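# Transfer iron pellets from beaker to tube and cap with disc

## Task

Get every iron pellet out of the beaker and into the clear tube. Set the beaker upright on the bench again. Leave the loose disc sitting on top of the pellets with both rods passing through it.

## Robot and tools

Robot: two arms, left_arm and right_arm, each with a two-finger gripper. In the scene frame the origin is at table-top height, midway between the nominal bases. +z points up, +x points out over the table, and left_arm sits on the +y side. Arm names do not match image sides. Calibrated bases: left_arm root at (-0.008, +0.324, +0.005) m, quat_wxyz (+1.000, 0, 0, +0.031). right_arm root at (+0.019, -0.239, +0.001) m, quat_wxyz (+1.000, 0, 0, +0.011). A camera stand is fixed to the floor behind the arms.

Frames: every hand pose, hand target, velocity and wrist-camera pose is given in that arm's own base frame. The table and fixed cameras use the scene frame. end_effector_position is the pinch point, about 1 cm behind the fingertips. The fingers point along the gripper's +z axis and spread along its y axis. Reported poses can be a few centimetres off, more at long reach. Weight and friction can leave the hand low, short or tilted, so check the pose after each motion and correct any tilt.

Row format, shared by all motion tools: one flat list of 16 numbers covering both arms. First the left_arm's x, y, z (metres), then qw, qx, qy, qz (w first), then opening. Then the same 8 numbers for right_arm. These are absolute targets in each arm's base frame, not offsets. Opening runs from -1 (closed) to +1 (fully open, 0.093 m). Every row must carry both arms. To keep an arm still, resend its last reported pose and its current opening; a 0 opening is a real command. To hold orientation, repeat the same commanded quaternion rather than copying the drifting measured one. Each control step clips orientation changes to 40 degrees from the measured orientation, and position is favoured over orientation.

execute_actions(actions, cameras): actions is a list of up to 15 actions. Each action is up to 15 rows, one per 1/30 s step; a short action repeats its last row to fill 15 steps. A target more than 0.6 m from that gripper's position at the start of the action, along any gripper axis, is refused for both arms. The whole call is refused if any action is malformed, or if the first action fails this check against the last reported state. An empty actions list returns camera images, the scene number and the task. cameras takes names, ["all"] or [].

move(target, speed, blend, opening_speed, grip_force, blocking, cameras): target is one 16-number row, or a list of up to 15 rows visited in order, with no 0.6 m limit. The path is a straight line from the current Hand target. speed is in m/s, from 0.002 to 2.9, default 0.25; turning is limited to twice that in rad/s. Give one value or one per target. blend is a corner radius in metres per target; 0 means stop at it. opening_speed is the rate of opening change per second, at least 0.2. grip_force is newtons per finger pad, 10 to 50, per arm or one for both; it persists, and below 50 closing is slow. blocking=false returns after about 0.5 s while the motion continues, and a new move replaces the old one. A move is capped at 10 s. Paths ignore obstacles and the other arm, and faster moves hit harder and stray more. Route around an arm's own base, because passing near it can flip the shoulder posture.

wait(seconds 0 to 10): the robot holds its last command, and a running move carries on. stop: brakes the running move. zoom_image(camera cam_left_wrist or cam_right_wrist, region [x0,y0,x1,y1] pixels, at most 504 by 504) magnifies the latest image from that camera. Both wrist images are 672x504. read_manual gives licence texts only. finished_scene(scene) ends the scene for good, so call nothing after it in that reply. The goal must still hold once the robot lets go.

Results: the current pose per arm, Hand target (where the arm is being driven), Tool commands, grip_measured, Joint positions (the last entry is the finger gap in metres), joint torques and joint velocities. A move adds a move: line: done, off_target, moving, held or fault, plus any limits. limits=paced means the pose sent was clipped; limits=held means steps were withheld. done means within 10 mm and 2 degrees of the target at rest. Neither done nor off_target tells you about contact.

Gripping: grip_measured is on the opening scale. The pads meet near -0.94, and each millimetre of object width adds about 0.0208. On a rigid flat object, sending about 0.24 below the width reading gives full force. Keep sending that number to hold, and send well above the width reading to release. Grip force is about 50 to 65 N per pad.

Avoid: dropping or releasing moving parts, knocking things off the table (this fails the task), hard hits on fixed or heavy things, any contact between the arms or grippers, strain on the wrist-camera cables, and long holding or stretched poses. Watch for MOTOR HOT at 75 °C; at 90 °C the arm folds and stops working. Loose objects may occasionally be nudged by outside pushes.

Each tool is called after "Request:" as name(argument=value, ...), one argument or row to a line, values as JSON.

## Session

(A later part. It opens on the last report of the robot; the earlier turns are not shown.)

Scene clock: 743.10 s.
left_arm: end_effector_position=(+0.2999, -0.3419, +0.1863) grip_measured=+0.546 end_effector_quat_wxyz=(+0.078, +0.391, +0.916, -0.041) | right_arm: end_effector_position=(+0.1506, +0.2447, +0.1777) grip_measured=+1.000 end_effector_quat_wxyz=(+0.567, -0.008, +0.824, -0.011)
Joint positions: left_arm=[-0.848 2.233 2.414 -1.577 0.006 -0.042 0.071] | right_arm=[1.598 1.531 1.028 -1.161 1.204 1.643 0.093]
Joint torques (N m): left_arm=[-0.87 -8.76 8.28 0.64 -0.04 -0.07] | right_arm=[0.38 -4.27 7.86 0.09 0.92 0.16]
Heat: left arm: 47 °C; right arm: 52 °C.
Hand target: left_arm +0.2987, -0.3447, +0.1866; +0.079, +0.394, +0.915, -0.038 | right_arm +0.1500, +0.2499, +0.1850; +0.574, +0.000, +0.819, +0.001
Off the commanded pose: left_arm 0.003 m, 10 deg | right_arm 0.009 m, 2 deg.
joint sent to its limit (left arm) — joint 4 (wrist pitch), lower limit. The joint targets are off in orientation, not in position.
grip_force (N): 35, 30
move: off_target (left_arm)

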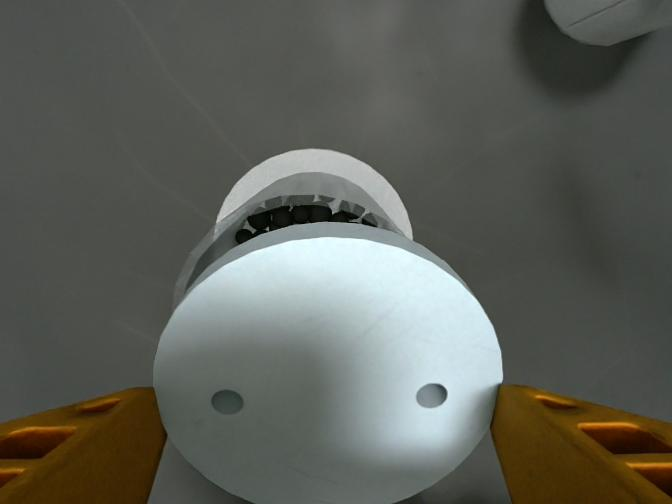

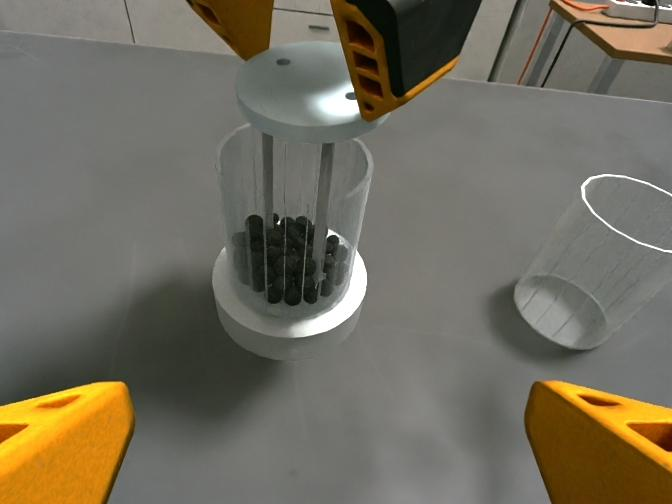

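Request:
move(
  target=[0.3045,-0.3325,0.187,0,0.396,0.918,0,0.2,0.15,0.25,0.185,0.5736,0,0.819,0,1],
  speed=0.1,
  cameras=["all"],
)

Request:
zoom_image(
  camera="cam_right_wrist",
  region=[180, 0, 440, 195],
)

Scene clock: 770.57 s.
left_arm: end_effector_position=(+0.3040, -0.3376, +0.1854) grip_measured=+0.546 end_effector_quat_wxyz=(+0.077, +0.391, +0.916, -0.039) | right_arm: end_effector_position=(+0.1506, +0.2446, +0.1777) grip_measured=+1.000 end_effector_quat_wxyz=(+0.567, -0.008, +0.824, -0.011)
Joint positions: left_arm=[-0.836 2.233 2.411 -1.577 0.006 -0.029 0.071] | right_arm=[1.598 1.531 1.028 -1.162 1.204 1.643 0.093]
Joint torques (N m): left_arm=[0.58 -10.18 5.89 0.64 -0.02 0.09] | right_arm=[0.38 -4.26 7.84 0.1 0.88 0.15]
Heat: left arm: 51 °C; right arm: 50 °C.
Hand target: left_arm +0.3042, -0.3323, +0.1866; +0.074, +0.394, +0.915, -0.034 | right_arm +0.1499, +0.2499, +0.1850; +0.573, +0.000, +0.819, +0.000
Off the commanded pose: left_arm 0.005 m, 10 deg | right_arm 0.009 m, 2 deg.
joint sent to its limit (left arm) — joint 4 (wrist pitch), lower limit. The joint targets are off in orientation, not in position.
grip_force (N): 35, 30
move: off_target (left_arm)

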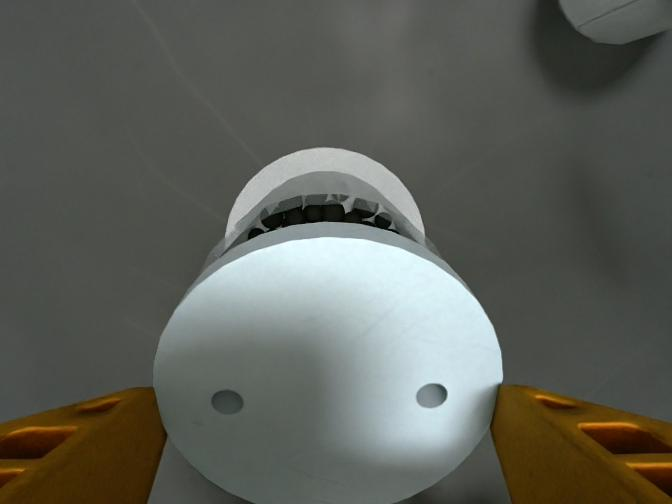

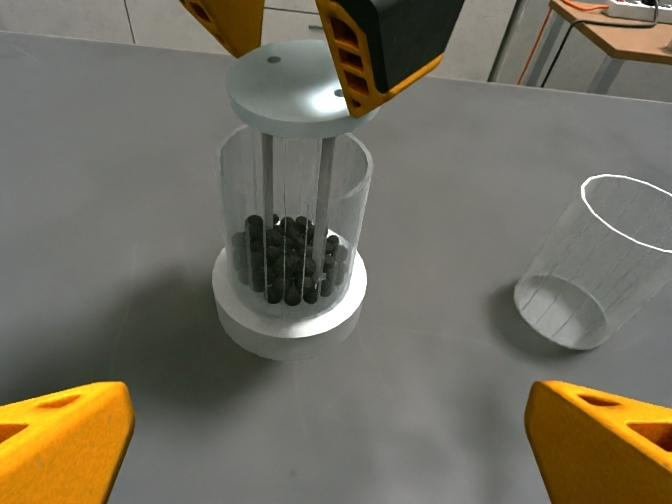

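Scaled by 1.938.

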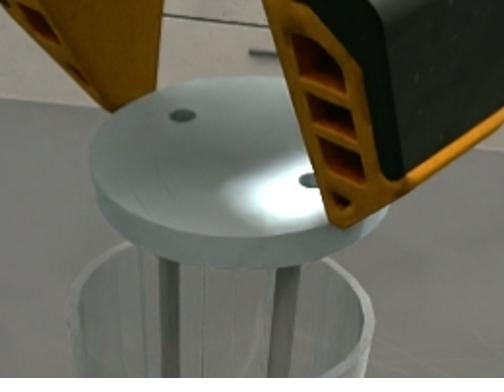

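Request:
move(
  target=[
    [0.3,-0.32,0.225,0.077,0.391,0.916,-0.039,0.2,0.15,0.25,0.185,0.5736,0,0.819,0,1],
    [0.30,-0.18,0.15,0.02,0.1,0.99,-0.008,0.2,0.15,0.25,0.185,0.5736,0,0.819,0,1],
    [0.3025,-0.1432,0.04,0.02,-0.016,0.9997,-0.008,0.2,0.15,0.25,0.185,0.5736,0,0.819,0,1],
    [0.3025,-0.1432,0.012,0.02,-0.016,0.9997,-0.008,0.2,0.15,0.25,0.185,0.5736,0,0.819,0,1],
    [0.3025,-0.1432,0.012,0.02,-0.016,0.9997,-0.008,0.95,0.15,0.25,0.185,0.5736,0,0.819,0,1],
  ],
  speed=[0.1,0.25,0.15,0.04,0.04],
  blend=[0.02,0.02,0,0,0],
  cameras=["cam_left_wrist"],
)

Request:
move(
  target=[0.3025,-0.1432,0.014,0.095,-0.016,0.9955,-0.008,1,0.15,0.25,0.185,0.5736,0,0.819,0,1],
  speed=0.08,
  cameras=["cam_left_wrist"],
)

Scene clock: 806.30 s.
left_arm: end_effector_position=(+0.2990, -0.1451, +0.0167) grip_measured=+0.948 end_effector_quat_wxyz=(+0.016, -0.007, +1.000, -0.011) | right_arm: end_effector_position=(+0.1506, +0.2446, +0.1777) grip_measured=+1.000 end_effector_quat_wxyz=(+0.567, -0.008, +0.824, -0.011)
Joint positions: left_arm=[-0.449 1.859 1.178 -0.851 0.006 -0.463 0.091] | right_arm=[1.598 1.531 1.028 -1.162 1.204 1.644 0.093]
Joint torques (N m): left_arm=[0.4 -6.08 5.74 0.66 -0.1 -0.22] | right_arm=[0.38 -4.26 7.87 0.1 0.88 0.15]
Heat: left arm: 56 °C; right arm: 51 °C.
Hand target: left_arm +0.3023, -0.1432, +0.0121; +0.020, -0.016, +1.000, -0.008 | right_arm +0.1499, +0.2499, +0.1850; +0.573, +0.000, +0.819, +0.001
Off the commanded pose: left_arm 0.006 m, 1 deg | right_arm 0.009 m, 2 deg.
grip_force (N): 35, 30
move: done
Images, in order (width x height): cam_left_wrist 672x504.

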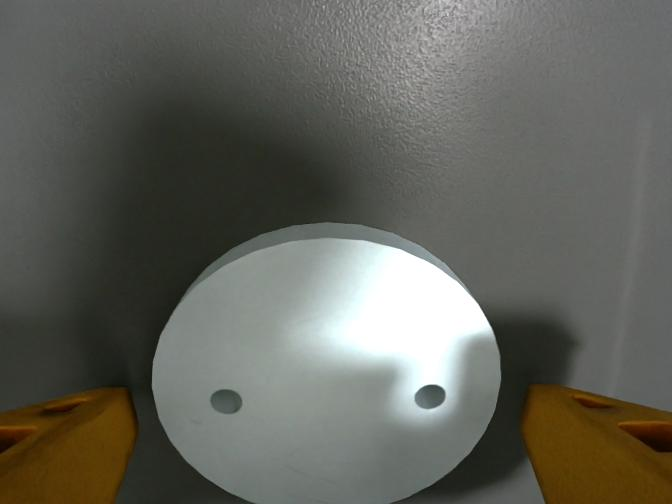

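Scene clock: 807.70 s.
left_arm: end_effector_position=(+0.2961, -0.1416, +0.0097) grip_measured=+0.999 end_effector_quat_wxyz=(+0.071, -0.012, +0.997, -0.006) | right_arm: end_effector_position=(+0.1506, +0.2446, +0.1777) grip_measured=+1.000 end_effector_quat_wxyz=(+0.567, -0.008, +0.824, -0.011)
Joint positions: left_arm=[-0.475 1.783 1.038 -0.695 -0.056 -0.495 0.093] | right_arm=[1.598 1.531 1.028 -1.162 1.204 1.644 0.093]
Joint torques (N m): left_arm=[-0.57 -7.75 5.2 1.01 -0.26 -0.21] | right_arm=[0.38 -4.26 7.87 0.1 0.88 0.15]
Heat: left arm: 55 °C; right arm: 51 °C.
Hand target: left_arm +0.3024, -0.1432, +0.0142; +0.094, -0.016, +0.995, -0.008 | right_arm +0.1499, +0.2499, +0.1850; +0.573, +0.000, +0.819, +0.001
Off the commanded pose: left_arm 0.008 m, 3 deg | right_arm 0.009 m, 2 deg.
grip_force (N): 35, 30
move: off_target (left_arm)
Images, in order (width x height): cam_left_wrist 672x504.

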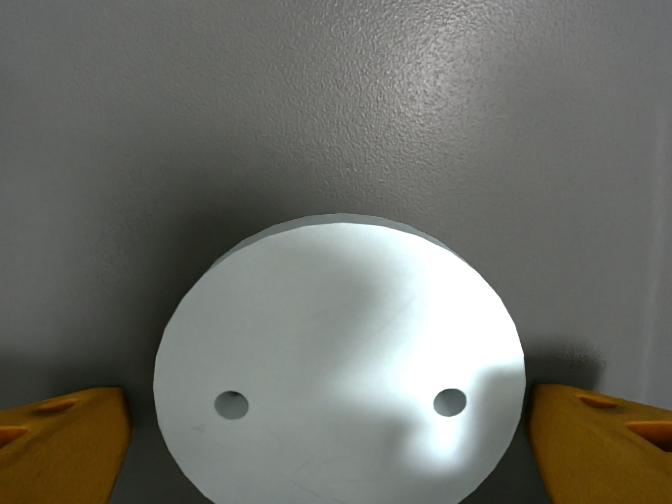

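Request:
move(
  target=[
    [0.3065,-0.1450,0.019,0.099,-0.016,0.995,-0.008,1,0.15,0.25,0.185,0.5736,0,0.819,0,1],
    [0.3065,-0.1450,0.019,0.099,-0.016,0.995,-0.008,0.2,0.15,0.25,0.185,0.5736,0,0.819,0,1],
  ],
  speed=0.05,
  cameras=["cam_left_wrist"],
)

Scene clock: 817.10 s.
left_arm: end_effector_position=(+0.2972, -0.1406, +0.0099) grip_measured=+0.569 end_effector_quat_wxyz=(+0.074, -0.013, +0.997, -0.003) | right_arm: end_effector_position=(+0.1506, +0.2446, +0.1777) grip_measured=+1.000 end_effector_quat_wxyz=(+0.567, -0.008, +0.824, -0.011)
Joint positions: left_arm=[-0.475 1.783 1.038 -0.693 -0.065 -0.496 0.072] | right_arm=[1.598 1.531 1.028 -1.162 1.204 1.644 0.093]
Joint torques (N m): left_arm=[-0.73 -7.77 7.02 0.86 -0.21 -0.19] | right_arm=[0.38 -4.26 7.86 0.1 0.88 0.15]
Heat: left arm: 54 °C; right arm: 51 °C.
Hand target: left_arm +0.3062, -0.1449, +0.0192; +0.099, -0.016, +0.995, -0.008 | right_arm +0.1499, +0.2499, +0.1850; +0.573, +0.000, +0.819, +0.001
Off the commanded pose: left_arm 0.014 m, 3 deg | right_arm 0.009 m, 2 deg.
grip_force (N): 35, 30
move: off_target (left_arm); target 2's new opening was sent with left_arm's hand 0.014 m and 3 deg from that target
Images, in order (width x height): cam_left_wrist 672x504.

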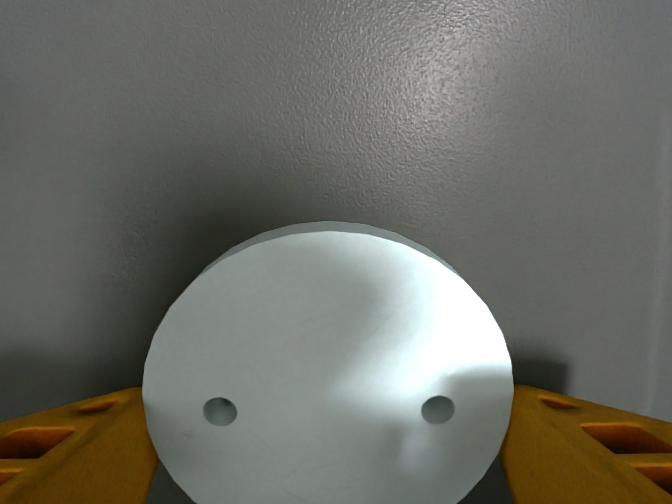

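Request:
move(
  target=[
    [0.305,-0.145,0.10,0.099,-0.016,0.995,-0.008,0.2,0.15,0.25,0.185,0.5736,0,0.819,0,1],
    [0.30,-0.18,0.16,0.09,0.1,0.99,-0.01,0.2,0.15,0.25,0.185,0.5736,0,0.819,0,1],
    [0.30,-0.28,0.23,0.077,0.385,0.918,-0.035,0.2,0.15,0.25,0.185,0.5736,0,0.819,0,1],
    [0.304,-0.328,0.205,0.077,0.385,0.918,-0.035,0.2,0.15,0.25,0.185,0.5736,0,0.819,0,1],
  ],
  speed=0.12,
  blend=[0.02,0.02,0.02,0],
  cameras=["all"],
)

Scene clock: 849.77 s.
left_arm: end_effector_position=(+0.3045, -0.3255, +0.2013) grip_measured=+0.560 end_effector_quat_wxyz=(+0.091, +0.390, +0.916, -0.038) | right_arm: end_effector_position=(+0.1506, +0.2446, +0.1777) grip_measured=+1.000 end_effector_quat_wxyz=(+0.567, -0.008, +0.824, -0.011)
Joint positions: left_arm=[-0.821 2.176 2.38 -1.576 -0.005 -0.015 0.072] | right_arm=[1.598 1.531 1.028 -1.162 1.204 1.644 0.093]
Joint torques (N m): left_arm=[-0.32 -8.79 8.51 0.69 0.08 -0.24] | right_arm=[0.38 -4.26 7.86 0.1 0.88 0.15]
Heat: left arm: 52 °C; right arm: 51 °C.
Hand target: left_arm +0.3038, -0.3277, +0.2046; +0.093, +0.385, +0.917, -0.042 | right_arm +0.1499, +0.2499, +0.1850; +0.573, +0.000, +0.819, +0.001
Off the commanded pose: left_arm 0.004 m, 2 deg | right_arm 0.009 m, 2 deg.
joint sent to its limit (left arm) — joint 4 (wrist pitch), lower limit. The joint targets still meet the commanded pose.
grip_force (N): 35, 30
move: done

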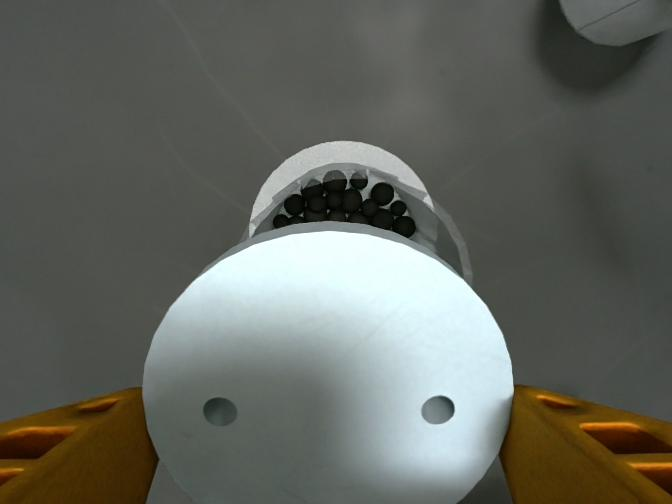

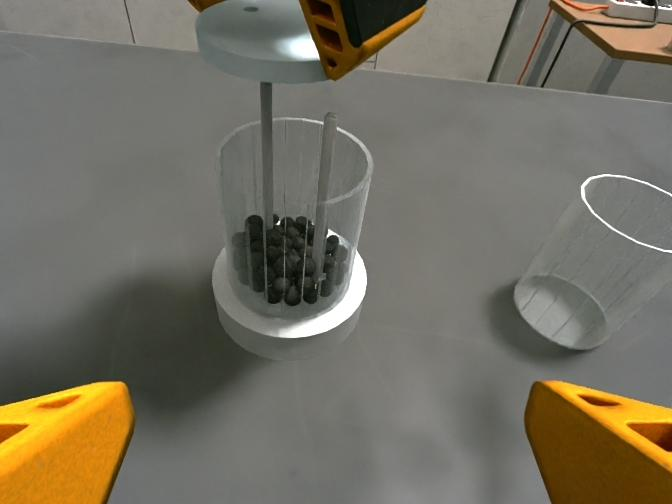

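Request:
move(
  target=[0.304,-0.3345,0.188,0.077,0.385,0.918,-0.035,0.2,0.15,0.25,0.185,0.5736,0,0.819,0,1],
  speed=0.05,
  cameras=["all"],
)

Request:
zoom_image(
  camera="cam_right_wrist",
  region=[180, 0, 440, 195],
)

Scene clock: 856.73 s.
left_arm: end_effector_position=(+0.3056, -0.3303, +0.1864) grip_measured=+0.560 end_effector_quat_wxyz=(+0.077, +0.388, +0.918, -0.032) | right_arm: end_effector_position=(+0.1506, +0.2446, +0.1777) grip_measured=+1.000 end_effector_quat_wxyz=(+0.567, -0.008, +0.824, -0.011)
Joint positions: left_arm=[-0.826 2.216 2.388 -1.576 -0.005 -0.026 0.072] | right_arm=[1.598 1.531 1.028 -1.162 1.204 1.644 0.093]
Joint torques (N m): left_arm=[-0.81 -8.73 8.58 0.62 0.07 -0.24] | right_arm=[0.38 -4.26 7.87 0.1 0.88 0.15]
Heat: left arm: 53 °C; right arm: 51 °C.
Hand target: left_arm +0.3040, -0.3344, +0.1879; +0.077, +0.385, +0.919, -0.035 | right_arm +0.1499, +0.2499, +0.1850; +0.573, +0.000, +0.819, +0.001
Off the commanded pose: left_arm 0.005 m, 0 deg | right_arm 0.009 m, 2 deg.
grip_force (N): 35, 30
move: done

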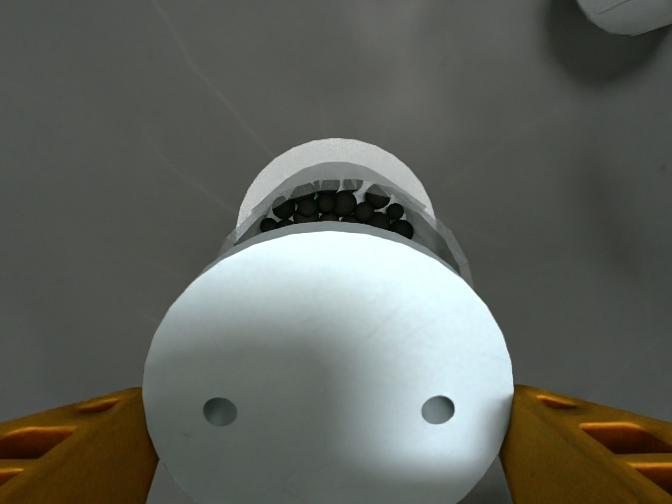

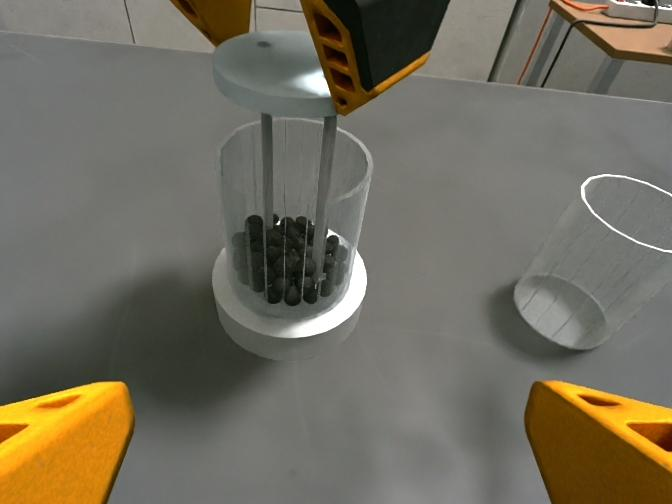

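Scaled by 1.938.

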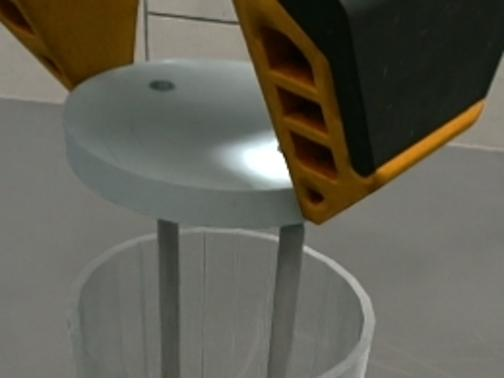

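Request:
move(
  target=[0.304,-0.3345,0.174,0.077,0.385,0.918,-0.035,0.2,0.15,0.25,0.185,0.5736,0,0.819,0,1],
  speed=0.04,
  cameras=["all"],
)

Request:
zoom_image(
  camera="cam_right_wrist",
  region=[180, 0, 440, 195],
)

Request:
zoom_image(
  camera="cam_left_wrist",
  region=[130, 150, 530, 450],
)

Scene clock: 890.77 s.
left_arm: end_effector_position=(+0.3046, -0.3298, +0.1770) grip_measured=+0.560 end_effector_quat_wxyz=(+0.072, +0.388, +0.918, -0.032) | right_arm: end_effector_position=(+0.1506, +0.2446, +0.1777) grip_measured=+1.000 end_effector_quat_wxyz=(+0.567, -0.008, +0.824, -0.011)
Joint positions: left_arm=[-0.826 2.198 2.318 -1.534 -0.002 -0.027 0.072] | right_arm=[1.598 1.531 1.028 -1.162 1.204 1.644 0.093]
Joint torques (N m): left_arm=[-0.83 -9.91 4.63 0.99 0.04 -0.21] | right_arm=[0.38 -4.27 7.86 0.1 0.88 0.15]
Heat: left arm: 55 °C; right arm: 51 °C.
Hand target: left_arm +0.3040, -0.3344, +0.1740; +0.076, +0.385, +0.919, -0.035 | right_arm +0.1499, +0.2499, +0.1850; +0.573, +0.000, +0.819, +0.001
Off the commanded pose: left_arm 0.006 m, 1 deg | right_arm 0.009 m, 2 deg.
grip_force (N): 35, 30
move: done

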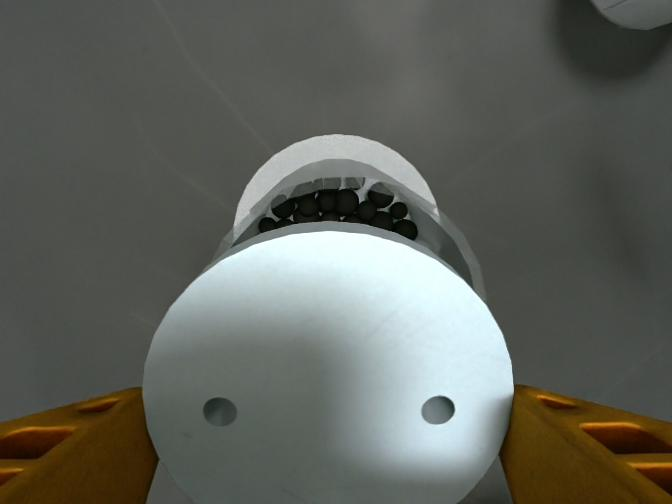

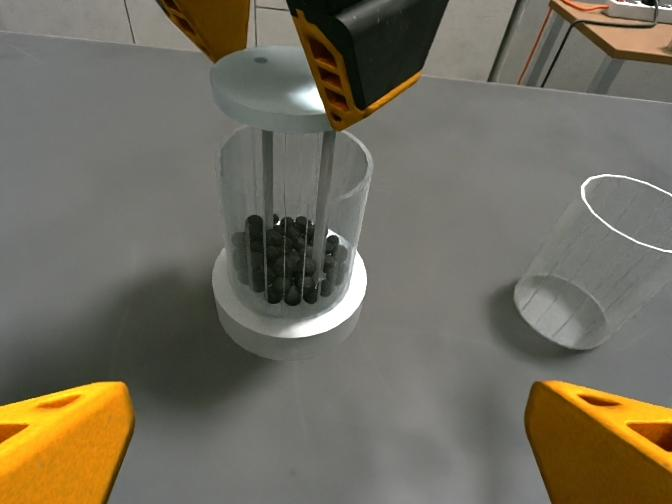

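Scaled by 1.938.

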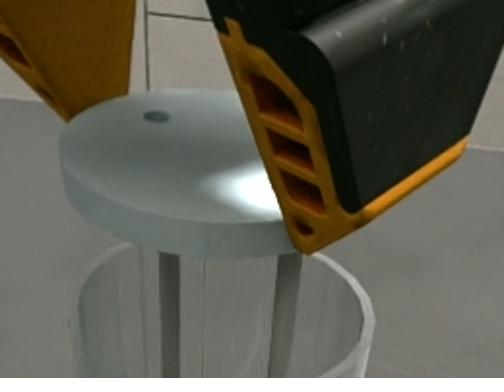

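Scaled by 1.260.

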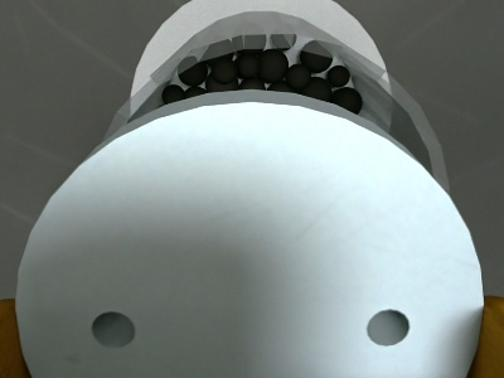

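Request:
move(
  target=[
    [0.302,-0.338,0.177,0.077,0.385,0.918,-0.035,0.2,0.15,0.25,0.185,0.5736,0,0.819,0,1],
    [0.302,-0.338,0.160,0.077,0.385,0.918,-0.035,0.2,0.15,0.25,0.185,0.5736,0,0.819,0,1],
  ],
  speed=0.03,
  cameras=["all"],
)

Request:
zoom_image(
  camera="cam_right_wrist",
  region=[180, 0, 440, 195],
)

Scene clock: 921.30 s.
left_arm: end_effector_position=(+0.3038, -0.3312, +0.1759) grip_measured=+0.560 end_effector_quat_wxyz=(+0.085, +0.385, +0.918, -0.038) | right_arm: end_effector_position=(+0.1506, +0.2446, +0.1777) grip_measured=+1.000 end_effector_quat_wxyz=(+0.567, -0.008, +0.824, -0.011)
Joint positions: left_arm=[-0.829 2.153 2.235 -1.466 -0.002 -0.036 0.072] | right_arm=[1.598 1.531 1.028 -1.162 1.204 1.644 0.093]
Joint torques (N m): left_arm=[-1.39 -7.94 3.84 1.1 0.02 -0.22] | right_arm=[0.38 -4.27 7.87 0.1 0.88 0.15]
Heat: left arm: 59 °C; right arm: 52 °C.
Hand target: left_arm +0.3016, -0.3376, +0.1601; +0.077, +0.385, +0.919, -0.035 | right_arm +0.1499, +0.2499, +0.1850; +0.573, +0.000, +0.819, +0.001
Off the commanded pose: left_arm 0.017 m, 1 deg | right_arm 0.009 m, 2 deg.
grip_force (N): 35, 30
move: off_target (left_arm)

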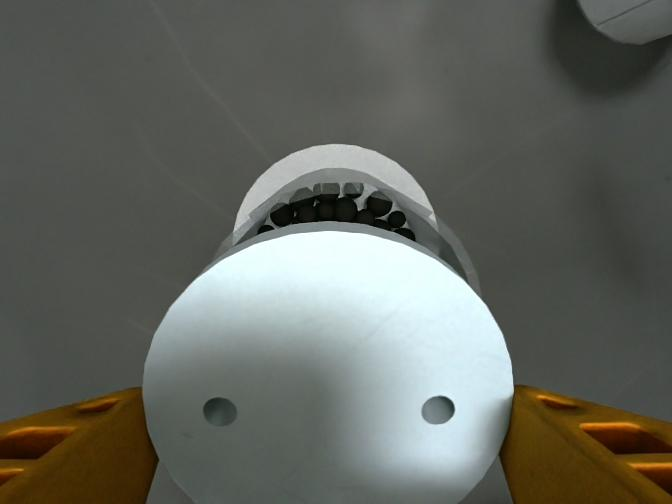

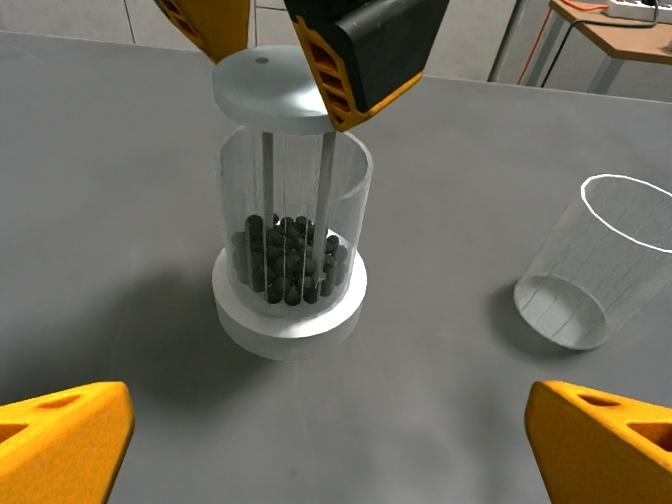

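Scaled by 1.938.

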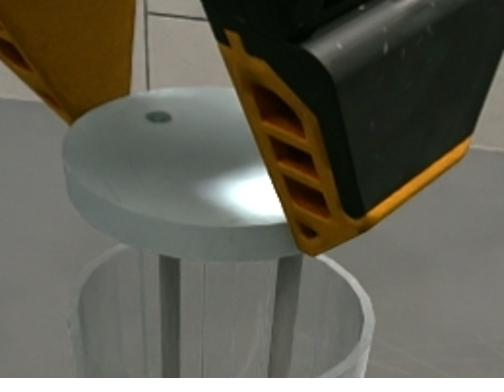

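Request:
move(
  target=[
    [0.300,-0.340,0.180,0.077,0.385,0.918,-0.035,0.2,0.15,0.25,0.185,0.5736,0,0.819,0,1],
    [0.300,-0.340,0.162,0.077,0.385,0.918,-0.035,0.2,0.15,0.25,0.185,0.5736,0,0.819,0,1],
  ],
  speed=0.03,
  cameras=["all"],
)

Request:
zoom_image(
  camera="cam_right_wrist",
  region=[180, 0, 440, 195],
)

Scene clock: 933.90 s.
left_arm: end_effector_position=(+0.3018, -0.3369, +0.1762) grip_measured=+0.560 end_effector_quat_wxyz=(+0.087, +0.387, +0.917, -0.040) | right_arm: end_effector_position=(+0.1506, +0.2446, +0.1777) grip_measured=+1.000 end_effector_quat_wxyz=(+0.567, -0.008, +0.824, -0.011)
Joint positions: left_arm=[-0.841 2.162 2.251 -1.467 -0.002 -0.042 0.072] | right_arm=[1.598 1.531 1.028 -1.162 1.204 1.644 0.093]
Joint torques (N m): left_arm=[-0.85 -8.35 3.95 1.01 0 -0.22] | right_arm=[0.38 -4.26 7.86 0.1 0.88 0.15]
Heat: left arm: 57 °C; right arm: 52 °C.
Hand target: left_arm +0.2998, -0.3398, +0.1622; +0.077, +0.385, +0.919, -0.035 | right_arm +0.1499, +0.2499, +0.1850; +0.573, +0.000, +0.819, +0.001
Off the commanded pose: left_arm 0.015 m, 1 deg | right_arm 0.009 m, 2 deg.
grip_force (N): 35, 30
move: off_target (left_arm)

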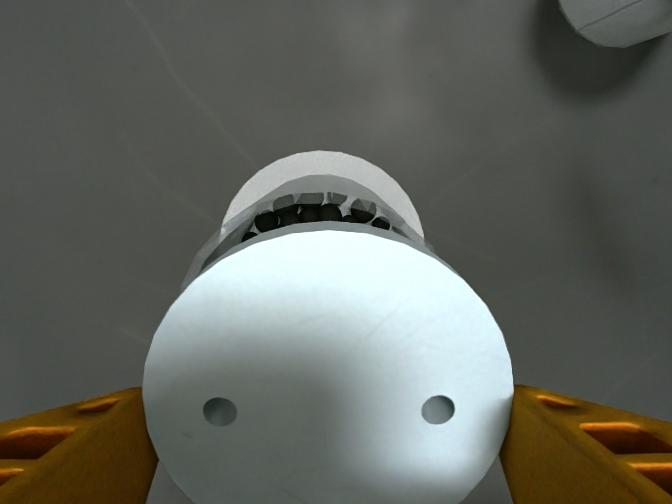

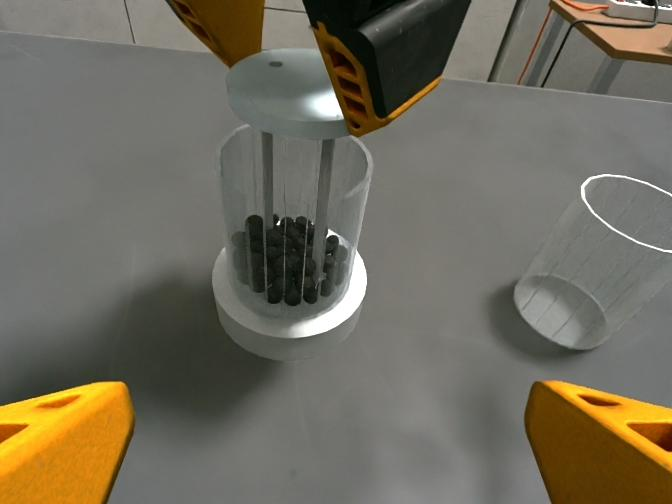

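Scaled by 1.938.

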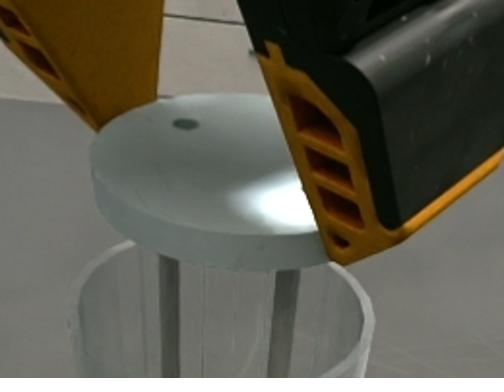

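Request:
move(
  target=[
    [0.303,-0.330,0.182,0.077,0.385,0.918,-0.035,0.2,0.15,0.25,0.185,0.5736,0,0.819,0,1],
  ],
  speed=0.03,
)

Request:
move(
  target=[0.303,-0.330,0.163,0.077,0.385,0.918,-0.035,0.2,0.15,0.25,0.185,0.5736,0,0.819,0,1],
  speed=0.03,
  cameras=["all"],
)

Request:
zoom_image(
  camera="cam_right_wrist",
  region=[180, 0, 440, 195],
)

Scene clock: 942.70 s.
left_arm: end_effector_position=(+0.2997, -0.3310, +0.1817) grip_measured=+0.560 end_effector_quat_wxyz=(+0.079, +0.385, +0.919, -0.036) | right_arm: end_effector_position=(+0.1506, +0.2446, +0.1777) grip_measured=+1.000 end_effector_quat_wxyz=(+0.567, -0.008, +0.824, -0.011)
Joint positions: left_arm=[-0.836 2.168 2.287 -1.516 -0.002 -0.042 0.072] | right_arm=[1.598 1.531 1.028 -1.162 1.204 1.644 0.093]
Joint torques (N m): left_arm=[0.64 -8.28 8.79 0.6 0.05 0.02] | right_arm=[0.38 -4.27 7.86 0.1 0.88 0.16]
Heat: left arm: 55 °C; right arm: 52 °C.
Hand target: left_arm +0.3029, -0.3300, +0.1819; +0.077, +0.385, +0.919, -0.035 | right_arm +0.1499, +0.2499, +0.1850; +0.573, +0.000, +0.819, +0.001
Off the commanded pose: left_arm 0.003 m, 0 deg | right_arm 0.009 m, 2 deg.
grip_force (N): 35, 30
move: done

Scene clock: 943.70 s.
left_arm: end_effector_position=(+0.2989, -0.3302, +0.1757) grip_measured=+0.560 end_effector_quat_wxyz=(+0.083, +0.385, +0.918, -0.038) | right_arm: end_effector_position=(+0.1506, +0.2446, +0.1777) grip_measured=+1.000 end_effector_quat_wxyz=(+0.567, -0.008, +0.824, -0.011)
Joint positions: left_arm=[-0.836 2.135 2.206 -1.459 -0.002 -0.042 0.072] | right_arm=[1.598 1.531 1.028 -1.162 1.204 1.644 0.093]
Joint torques (N m): left_arm=[0.64 -8.32 4.11 1.04 0.05 0.02] | right_arm=[0.38 -4.26 7.87 0.1 0.88 0.15]
Heat: left arm: 55 °C; right arm: 52 °C.
Hand target: left_arm +0.3027, -0.3299, +0.1631; +0.077, +0.385, +0.919, -0.035 | right_arm +0.1499, +0.2499, +0.1850; +0.573, +0.000, +0.819, +0.001
Off the commanded pose: left_arm 0.013 m, 1 deg | right_arm 0.009 m, 2 deg.
grip_force (N): 35, 30
move: off_target (left_arm)

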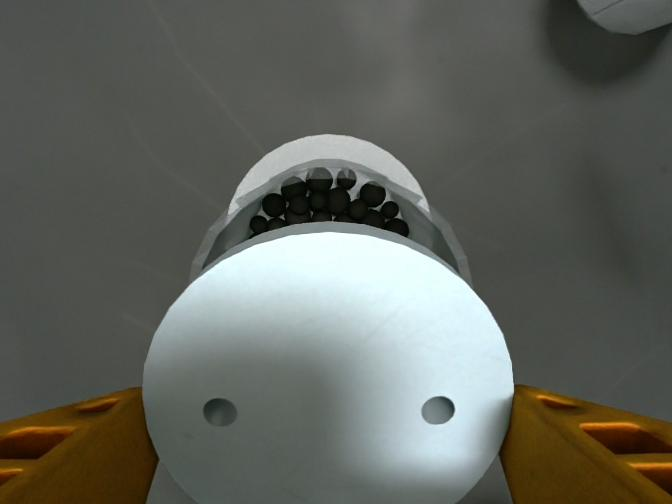

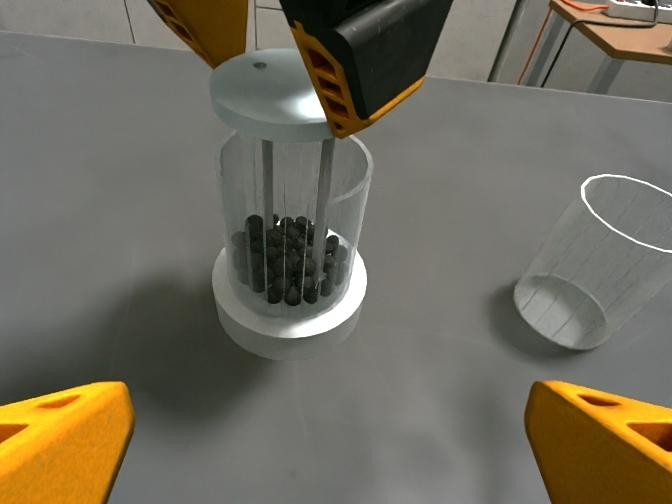

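Scaled by 1.938.

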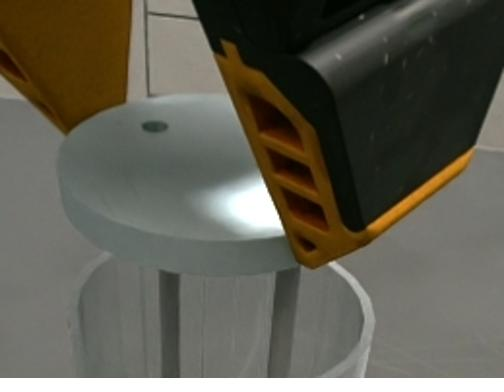

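Request:
move(
  target=[
    [0.3055,-0.3328,0.182,0.077,0.385,0.918,-0.035,0.2,0.15,0.25,0.185,0.5736,0,0.819,0,1],
  ],
  speed=0.03,
)

Request:
move(
  target=[0.3055,-0.3328,0.163,0.077,0.385,0.918,-0.035,0.2,0.15,0.25,0.185,0.5736,0,0.819,0,1],
  speed=0.03,
  cameras=["all"],
)

Request:
zoom_image(
  camera="cam_right_wrist",
  region=[180, 0, 440, 195],
)

Scene clock: 960.80 s.
left_arm: end_effector_position=(+0.3022, -0.3338, +0.1826) grip_measured=+0.560 end_effector_quat_wxyz=(+0.080, +0.385, +0.919, -0.036) | right_arm: end_effector_position=(+0.1506, +0.2446, +0.1777) grip_measured=+1.000 end_effector_quat_wxyz=(+0.567, -0.008, +0.824, -0.011)
Joint positions: left_arm=[-0.836 2.191 2.329 -1.532 -0.002 -0.042 0.072] | right_arm=[1.598 1.531 1.028 -1.162 1.204 1.644 0.093]
Joint torques (N m): left_arm=[0.64 -8.28 8.69 0.59 0.05 0.02] | right_arm=[0.38 -4.26 7.87 0.1 0.88 0.15]
Heat: left arm: 53 °C; right arm: 52 °C.
Hand target: left_arm +0.3054, -0.3328, +0.1820; +0.077, +0.385, +0.919, -0.035 | right_arm +0.1499, +0.2499, +0.1850; +0.573, +0.000, +0.819, +0.001
Off the commanded pose: left_arm 0.003 m, 0 deg | right_arm 0.009 m, 2 deg.
grip_force (N): 35, 30
move: done

Scene clock: 961.80 s.
left_arm: end_effector_position=(+0.3014, -0.3329, +0.1543) grip_measured=+0.560 end_effector_quat_wxyz=(+0.061, +0.386, +0.920, -0.027) | right_arm: end_effector_position=(+0.1506, +0.2446, +0.1777) grip_measured=+1.000 end_effector_quat_wxyz=(+0.567, -0.008, +0.824, -0.011)
Joint positions: left_arm=[-0.836 2.191 2.217 -1.463 -0.002 -0.042 0.072] | right_arm=[1.598 1.531 1.028 -1.162 1.204 1.644 0.093]
Joint torques (N m): left_arm=[0.62 -11.29 6.16 0.84 0.05 0.01] | right_arm=[0.38 -4.27 7.87 0.1 0.88 0.15]
Heat: left arm: 54 °C; right arm: 52 °C.
Hand target: left_arm +0.3053, -0.3327, +0.1630; +0.077, +0.385, +0.919, -0.035 | right_arm +0.1499, +0.2499, +0.1850; +0.573, +0.000, +0.819, +0.001
Off the commanded pose: left_arm 0.010 m, 2 deg | right_arm 0.009 m, 2 deg.
grip_force (N): 35, 30
move: done

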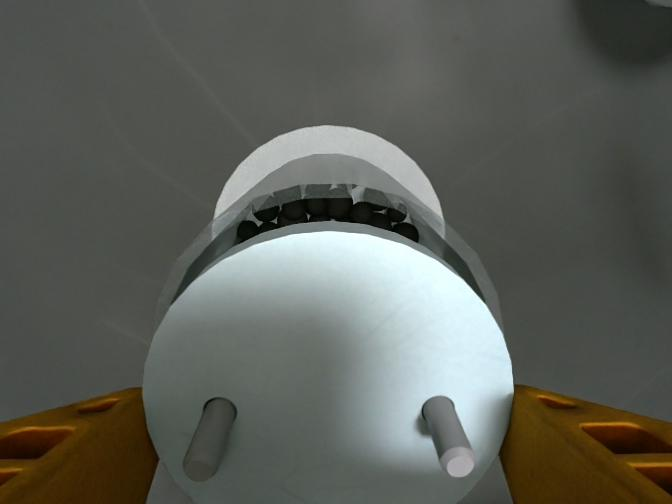

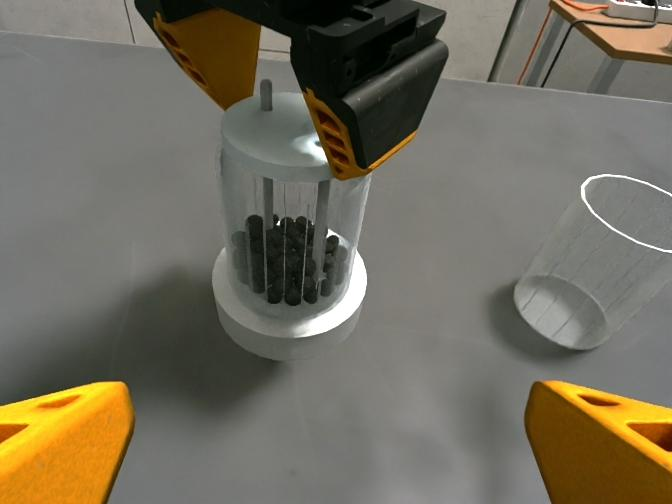

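Scaled by 1.938.

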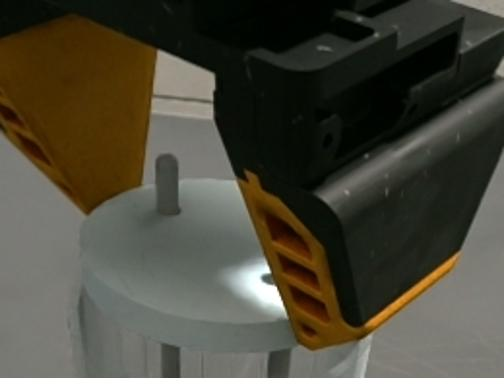

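Request:
move(
  target=[
    [0.3055,-0.3328,0.145,0.077,0.385,0.918,-0.035,0.2,0.15,0.25,0.185,0.5736,0,0.819,0,1],
  ],
  speed=0.03,
  cameras=["all"],
)

Scene clock: 983.93 s.
left_arm: end_effector_position=(+0.3017, -0.3330, +0.1419) grip_measured=+0.560 end_effector_quat_wxyz=(+0.066, +0.386, +0.920, -0.029) | right_arm: end_effector_position=(+0.1506, +0.2446, +0.1777) grip_measured=+1.000 end_effector_quat_wxyz=(+0.567, -0.008, +0.824, -0.011)
Joint positions: left_arm=[-0.836 2.163 2.119 -1.383 -0.003 -0.042 0.072] | right_arm=[1.598 1.531 1.028 -1.162 1.204 1.644 0.093]
Joint torques (N m): left_arm=[0.64 -10.78 5.24 0.95 0.05 0.02] | right_arm=[0.38 -4.26 7.87 0.1 0.88 0.15]
Heat: left arm: 60 °C; right arm: 52 °C.
Hand target: left_arm +0.3054, -0.3328, +0.1450; +0.077, +0.385, +0.919, -0.035 | right_arm +0.1499, +0.2499, +0.1850; +0.573, +0.000, +0.819, +0.001
Off the commanded pose: left_arm 0.005 m, 1 deg | right_arm 0.009 m, 2 deg.
grip_force (N): 35, 30
move: done

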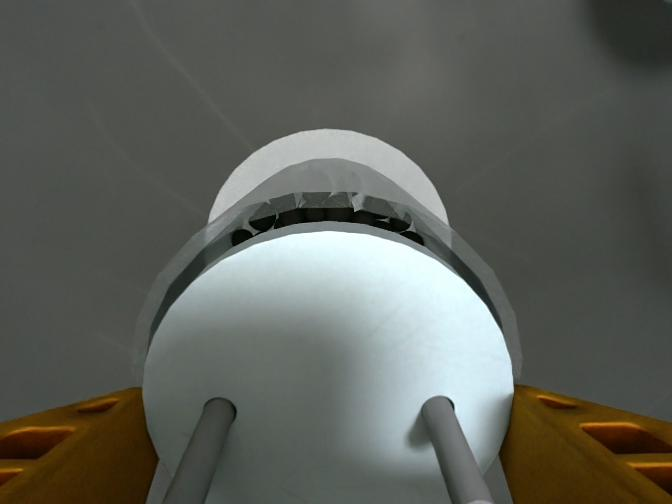

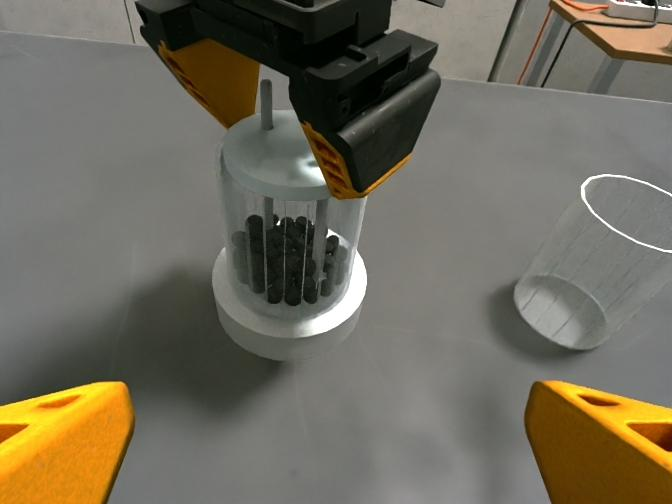

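Lower more.

Request:
move(
  target=[
    [0.3055,-0.3328,0.131,0.077,0.385,0.918,-0.035,0.2,0.15,0.25,0.185,0.5736,0,0.819,0,1],
  ],
  speed=0.025,
  cameras=["all"],
)

Request:
zoom_image(
  camera="cam_right_wrist",
  region=[180, 50, 440, 245],
)

Scene clock: 990.60 s.
left_arm: end_effector_position=(+0.3018, -0.3328, +0.1409) grip_measured=+0.560 end_effector_quat_wxyz=(+0.078, +0.385, +0.919, -0.034) | right_arm: end_effector_position=(+0.1506, +0.2446, +0.1777) grip_measured=+1.000 end_effector_quat_wxyz=(+0.567, -0.008, +0.824, -0.011)
Joint positions: left_arm=[-0.836 2.126 2.053 -1.326 -0.005 -0.042 0.072] | right_arm=[1.598 1.531 1.028 -1.162 1.204 1.644 0.093]
Joint torques (N m): left_arm=[0.65 -8.83 4.44 1.08 0.07 0.02] | right_arm=[0.38 -4.27 7.87 0.1 0.88 0.15]
Heat: left arm: 60 °C; right arm: 52 °C.
Hand target: left_arm +0.3052, -0.3327, +0.1311; +0.077, +0.385, +0.919, -0.035 | right_arm +0.1499, +0.2499, +0.1850; +0.573, +0.000, +0.819, +0.001
Off the commanded pose: left_arm 0.011 m, 0 deg | right_arm 0.009 m, 2 deg.
grip_force (N): 35, 30
move: off_target (left_arm)

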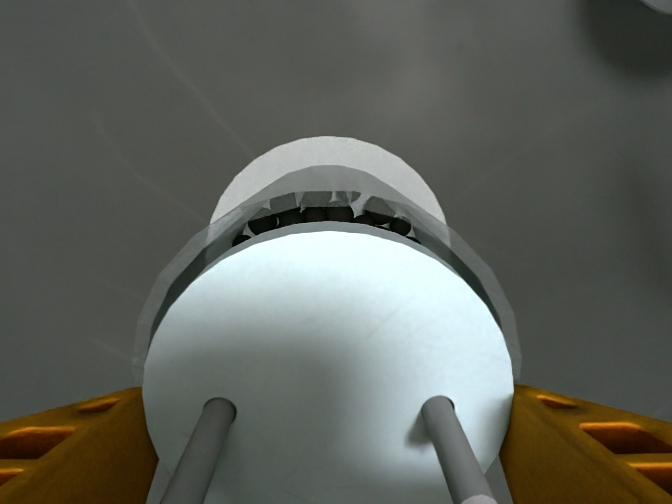

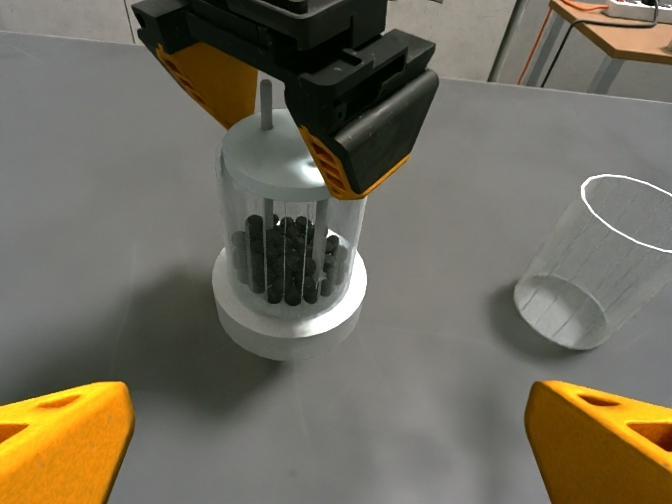

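Scaled by 1.938.

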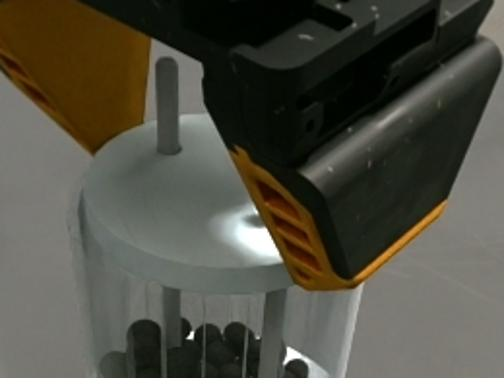

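Request:
move(
  target=[
    [0.3055,-0.3328,0.141,0.077,0.385,0.918,-0.035,0.2,0.15,0.25,0.185,0.5736,0,0.819,0,1],
    [0.3055,-0.3328,0.141,0.077,0.385,0.918,-0.035,0.66,0.15,0.25,0.185,0.5736,0,0.819,0,1],
  ],
  speed=0.025,
  opening_speed=0.2,
  cameras=["all"],
)

Scene clock: 1008.87 s.
left_arm: end_effector_position=(+0.3019, -0.3329, +0.1424) grip_measured=+0.660 end_effector_quat_wxyz=(+0.079, +0.385, +0.919, -0.035) | right_arm: end_effector_position=(+0.1506, +0.2446, +0.1777) grip_measured=+1.000 end_effector_quat_wxyz=(+0.567, -0.008, +0.824, -0.011)
Joint positions: left_arm=[-0.836 2.126 2.059 -1.331 -0.005 -0.042 0.077] | right_arm=[1.598 1.531 1.028 -1.162 1.204 1.644 0.093]
Joint torques (N m): left_arm=[0.64 -8.31 8.35 0.69 0.07 0.02] | right_arm=[0.39 -4.27 7.86 0.1 0.88 0.15]
Heat: left arm: 60 °C; right arm: 52 °C.
Hand target: left_arm +0.3054, -0.3328, +0.1410; +0.077, +0.385, +0.919, -0.035 | right_arm +0.1499, +0.2499, +0.1850; +0.573, +0.000, +0.819, +0.001
Off the commanded pose: left_arm 0.004 m, 0 deg | right_arm 0.009 m, 2 deg.
grip_force (N): 35, 30
move: done

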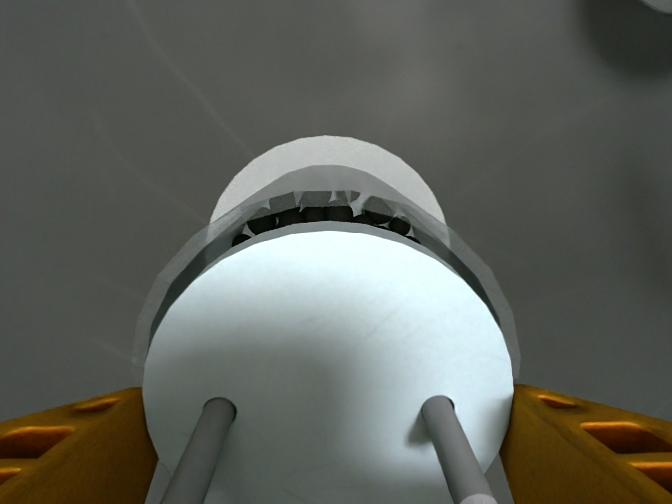

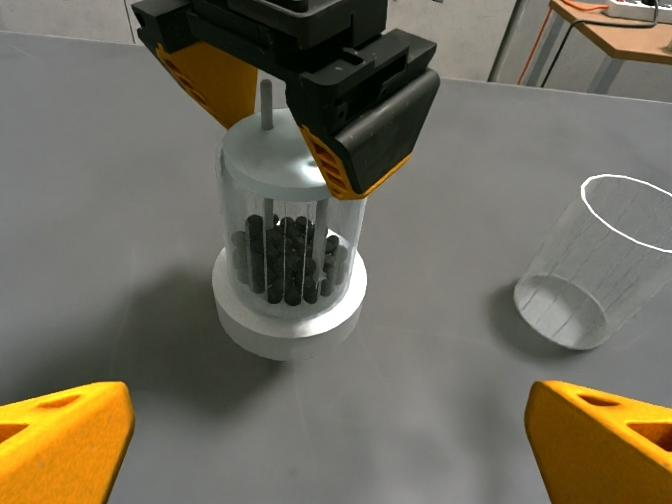

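Request:
move(
  target=[0.3055,-0.3328,0.143,0.077,0.385,0.918,-0.035,0.82,0.15,0.25,0.185,0.5736,0,0.819,0,1],
  speed=0.025,
  opening_speed=0.2,
  cameras=["all"],
)

Request:
zoom_image(
  camera="cam_right_wrist",
  region=[180, 50, 440, 245],
)

Scene clock: 1022.63 s.
left_arm: end_effector_position=(+0.3021, -0.3331, +0.1433) grip_measured=+0.818 end_effector_quat_wxyz=(+0.080, +0.385, +0.919, -0.035) | right_arm: end_effector_position=(+0.1506, +0.2446, +0.1777) grip_measured=+1.000 end_effector_quat_wxyz=(+0.567, -0.008, +0.824, -0.011)
Joint positions: left_arm=[-0.836 2.126 2.062 -1.332 -0.005 -0.042 0.084] | right_arm=[1.598 1.531 1.028 -1.162 1.204 1.644 0.093]
Joint torques (N m): left_arm=[0.64 -8.18 8.94 0.62 0.07 0.02] | right_arm=[0.38 -4.26 7.87 0.1 0.88 0.15]
Heat: left arm: 59 °C; right arm: 52 °C.
Hand target: left_arm +0.3054, -0.3328, +0.1429; +0.077, +0.385, +0.919, -0.035 | right_arm +0.1499, +0.2499, +0.1850; +0.573, +0.000, +0.819, +0.001
Off the commanded pose: left_arm 0.003 m, 0 deg | right_arm 0.009 m, 2 deg.
grip_force (N): 35, 30
move: done

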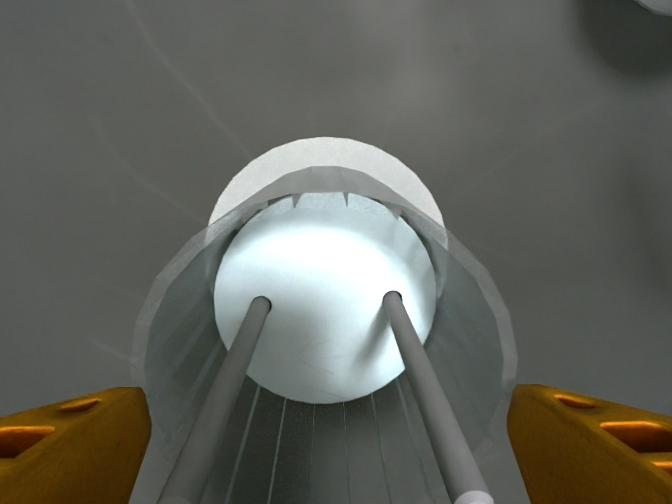

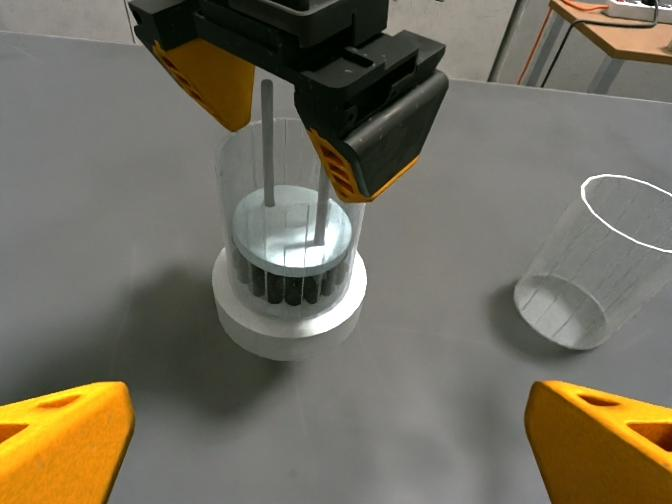

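Scaled by 1.938.

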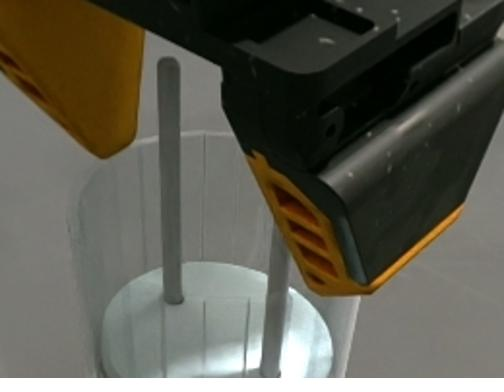

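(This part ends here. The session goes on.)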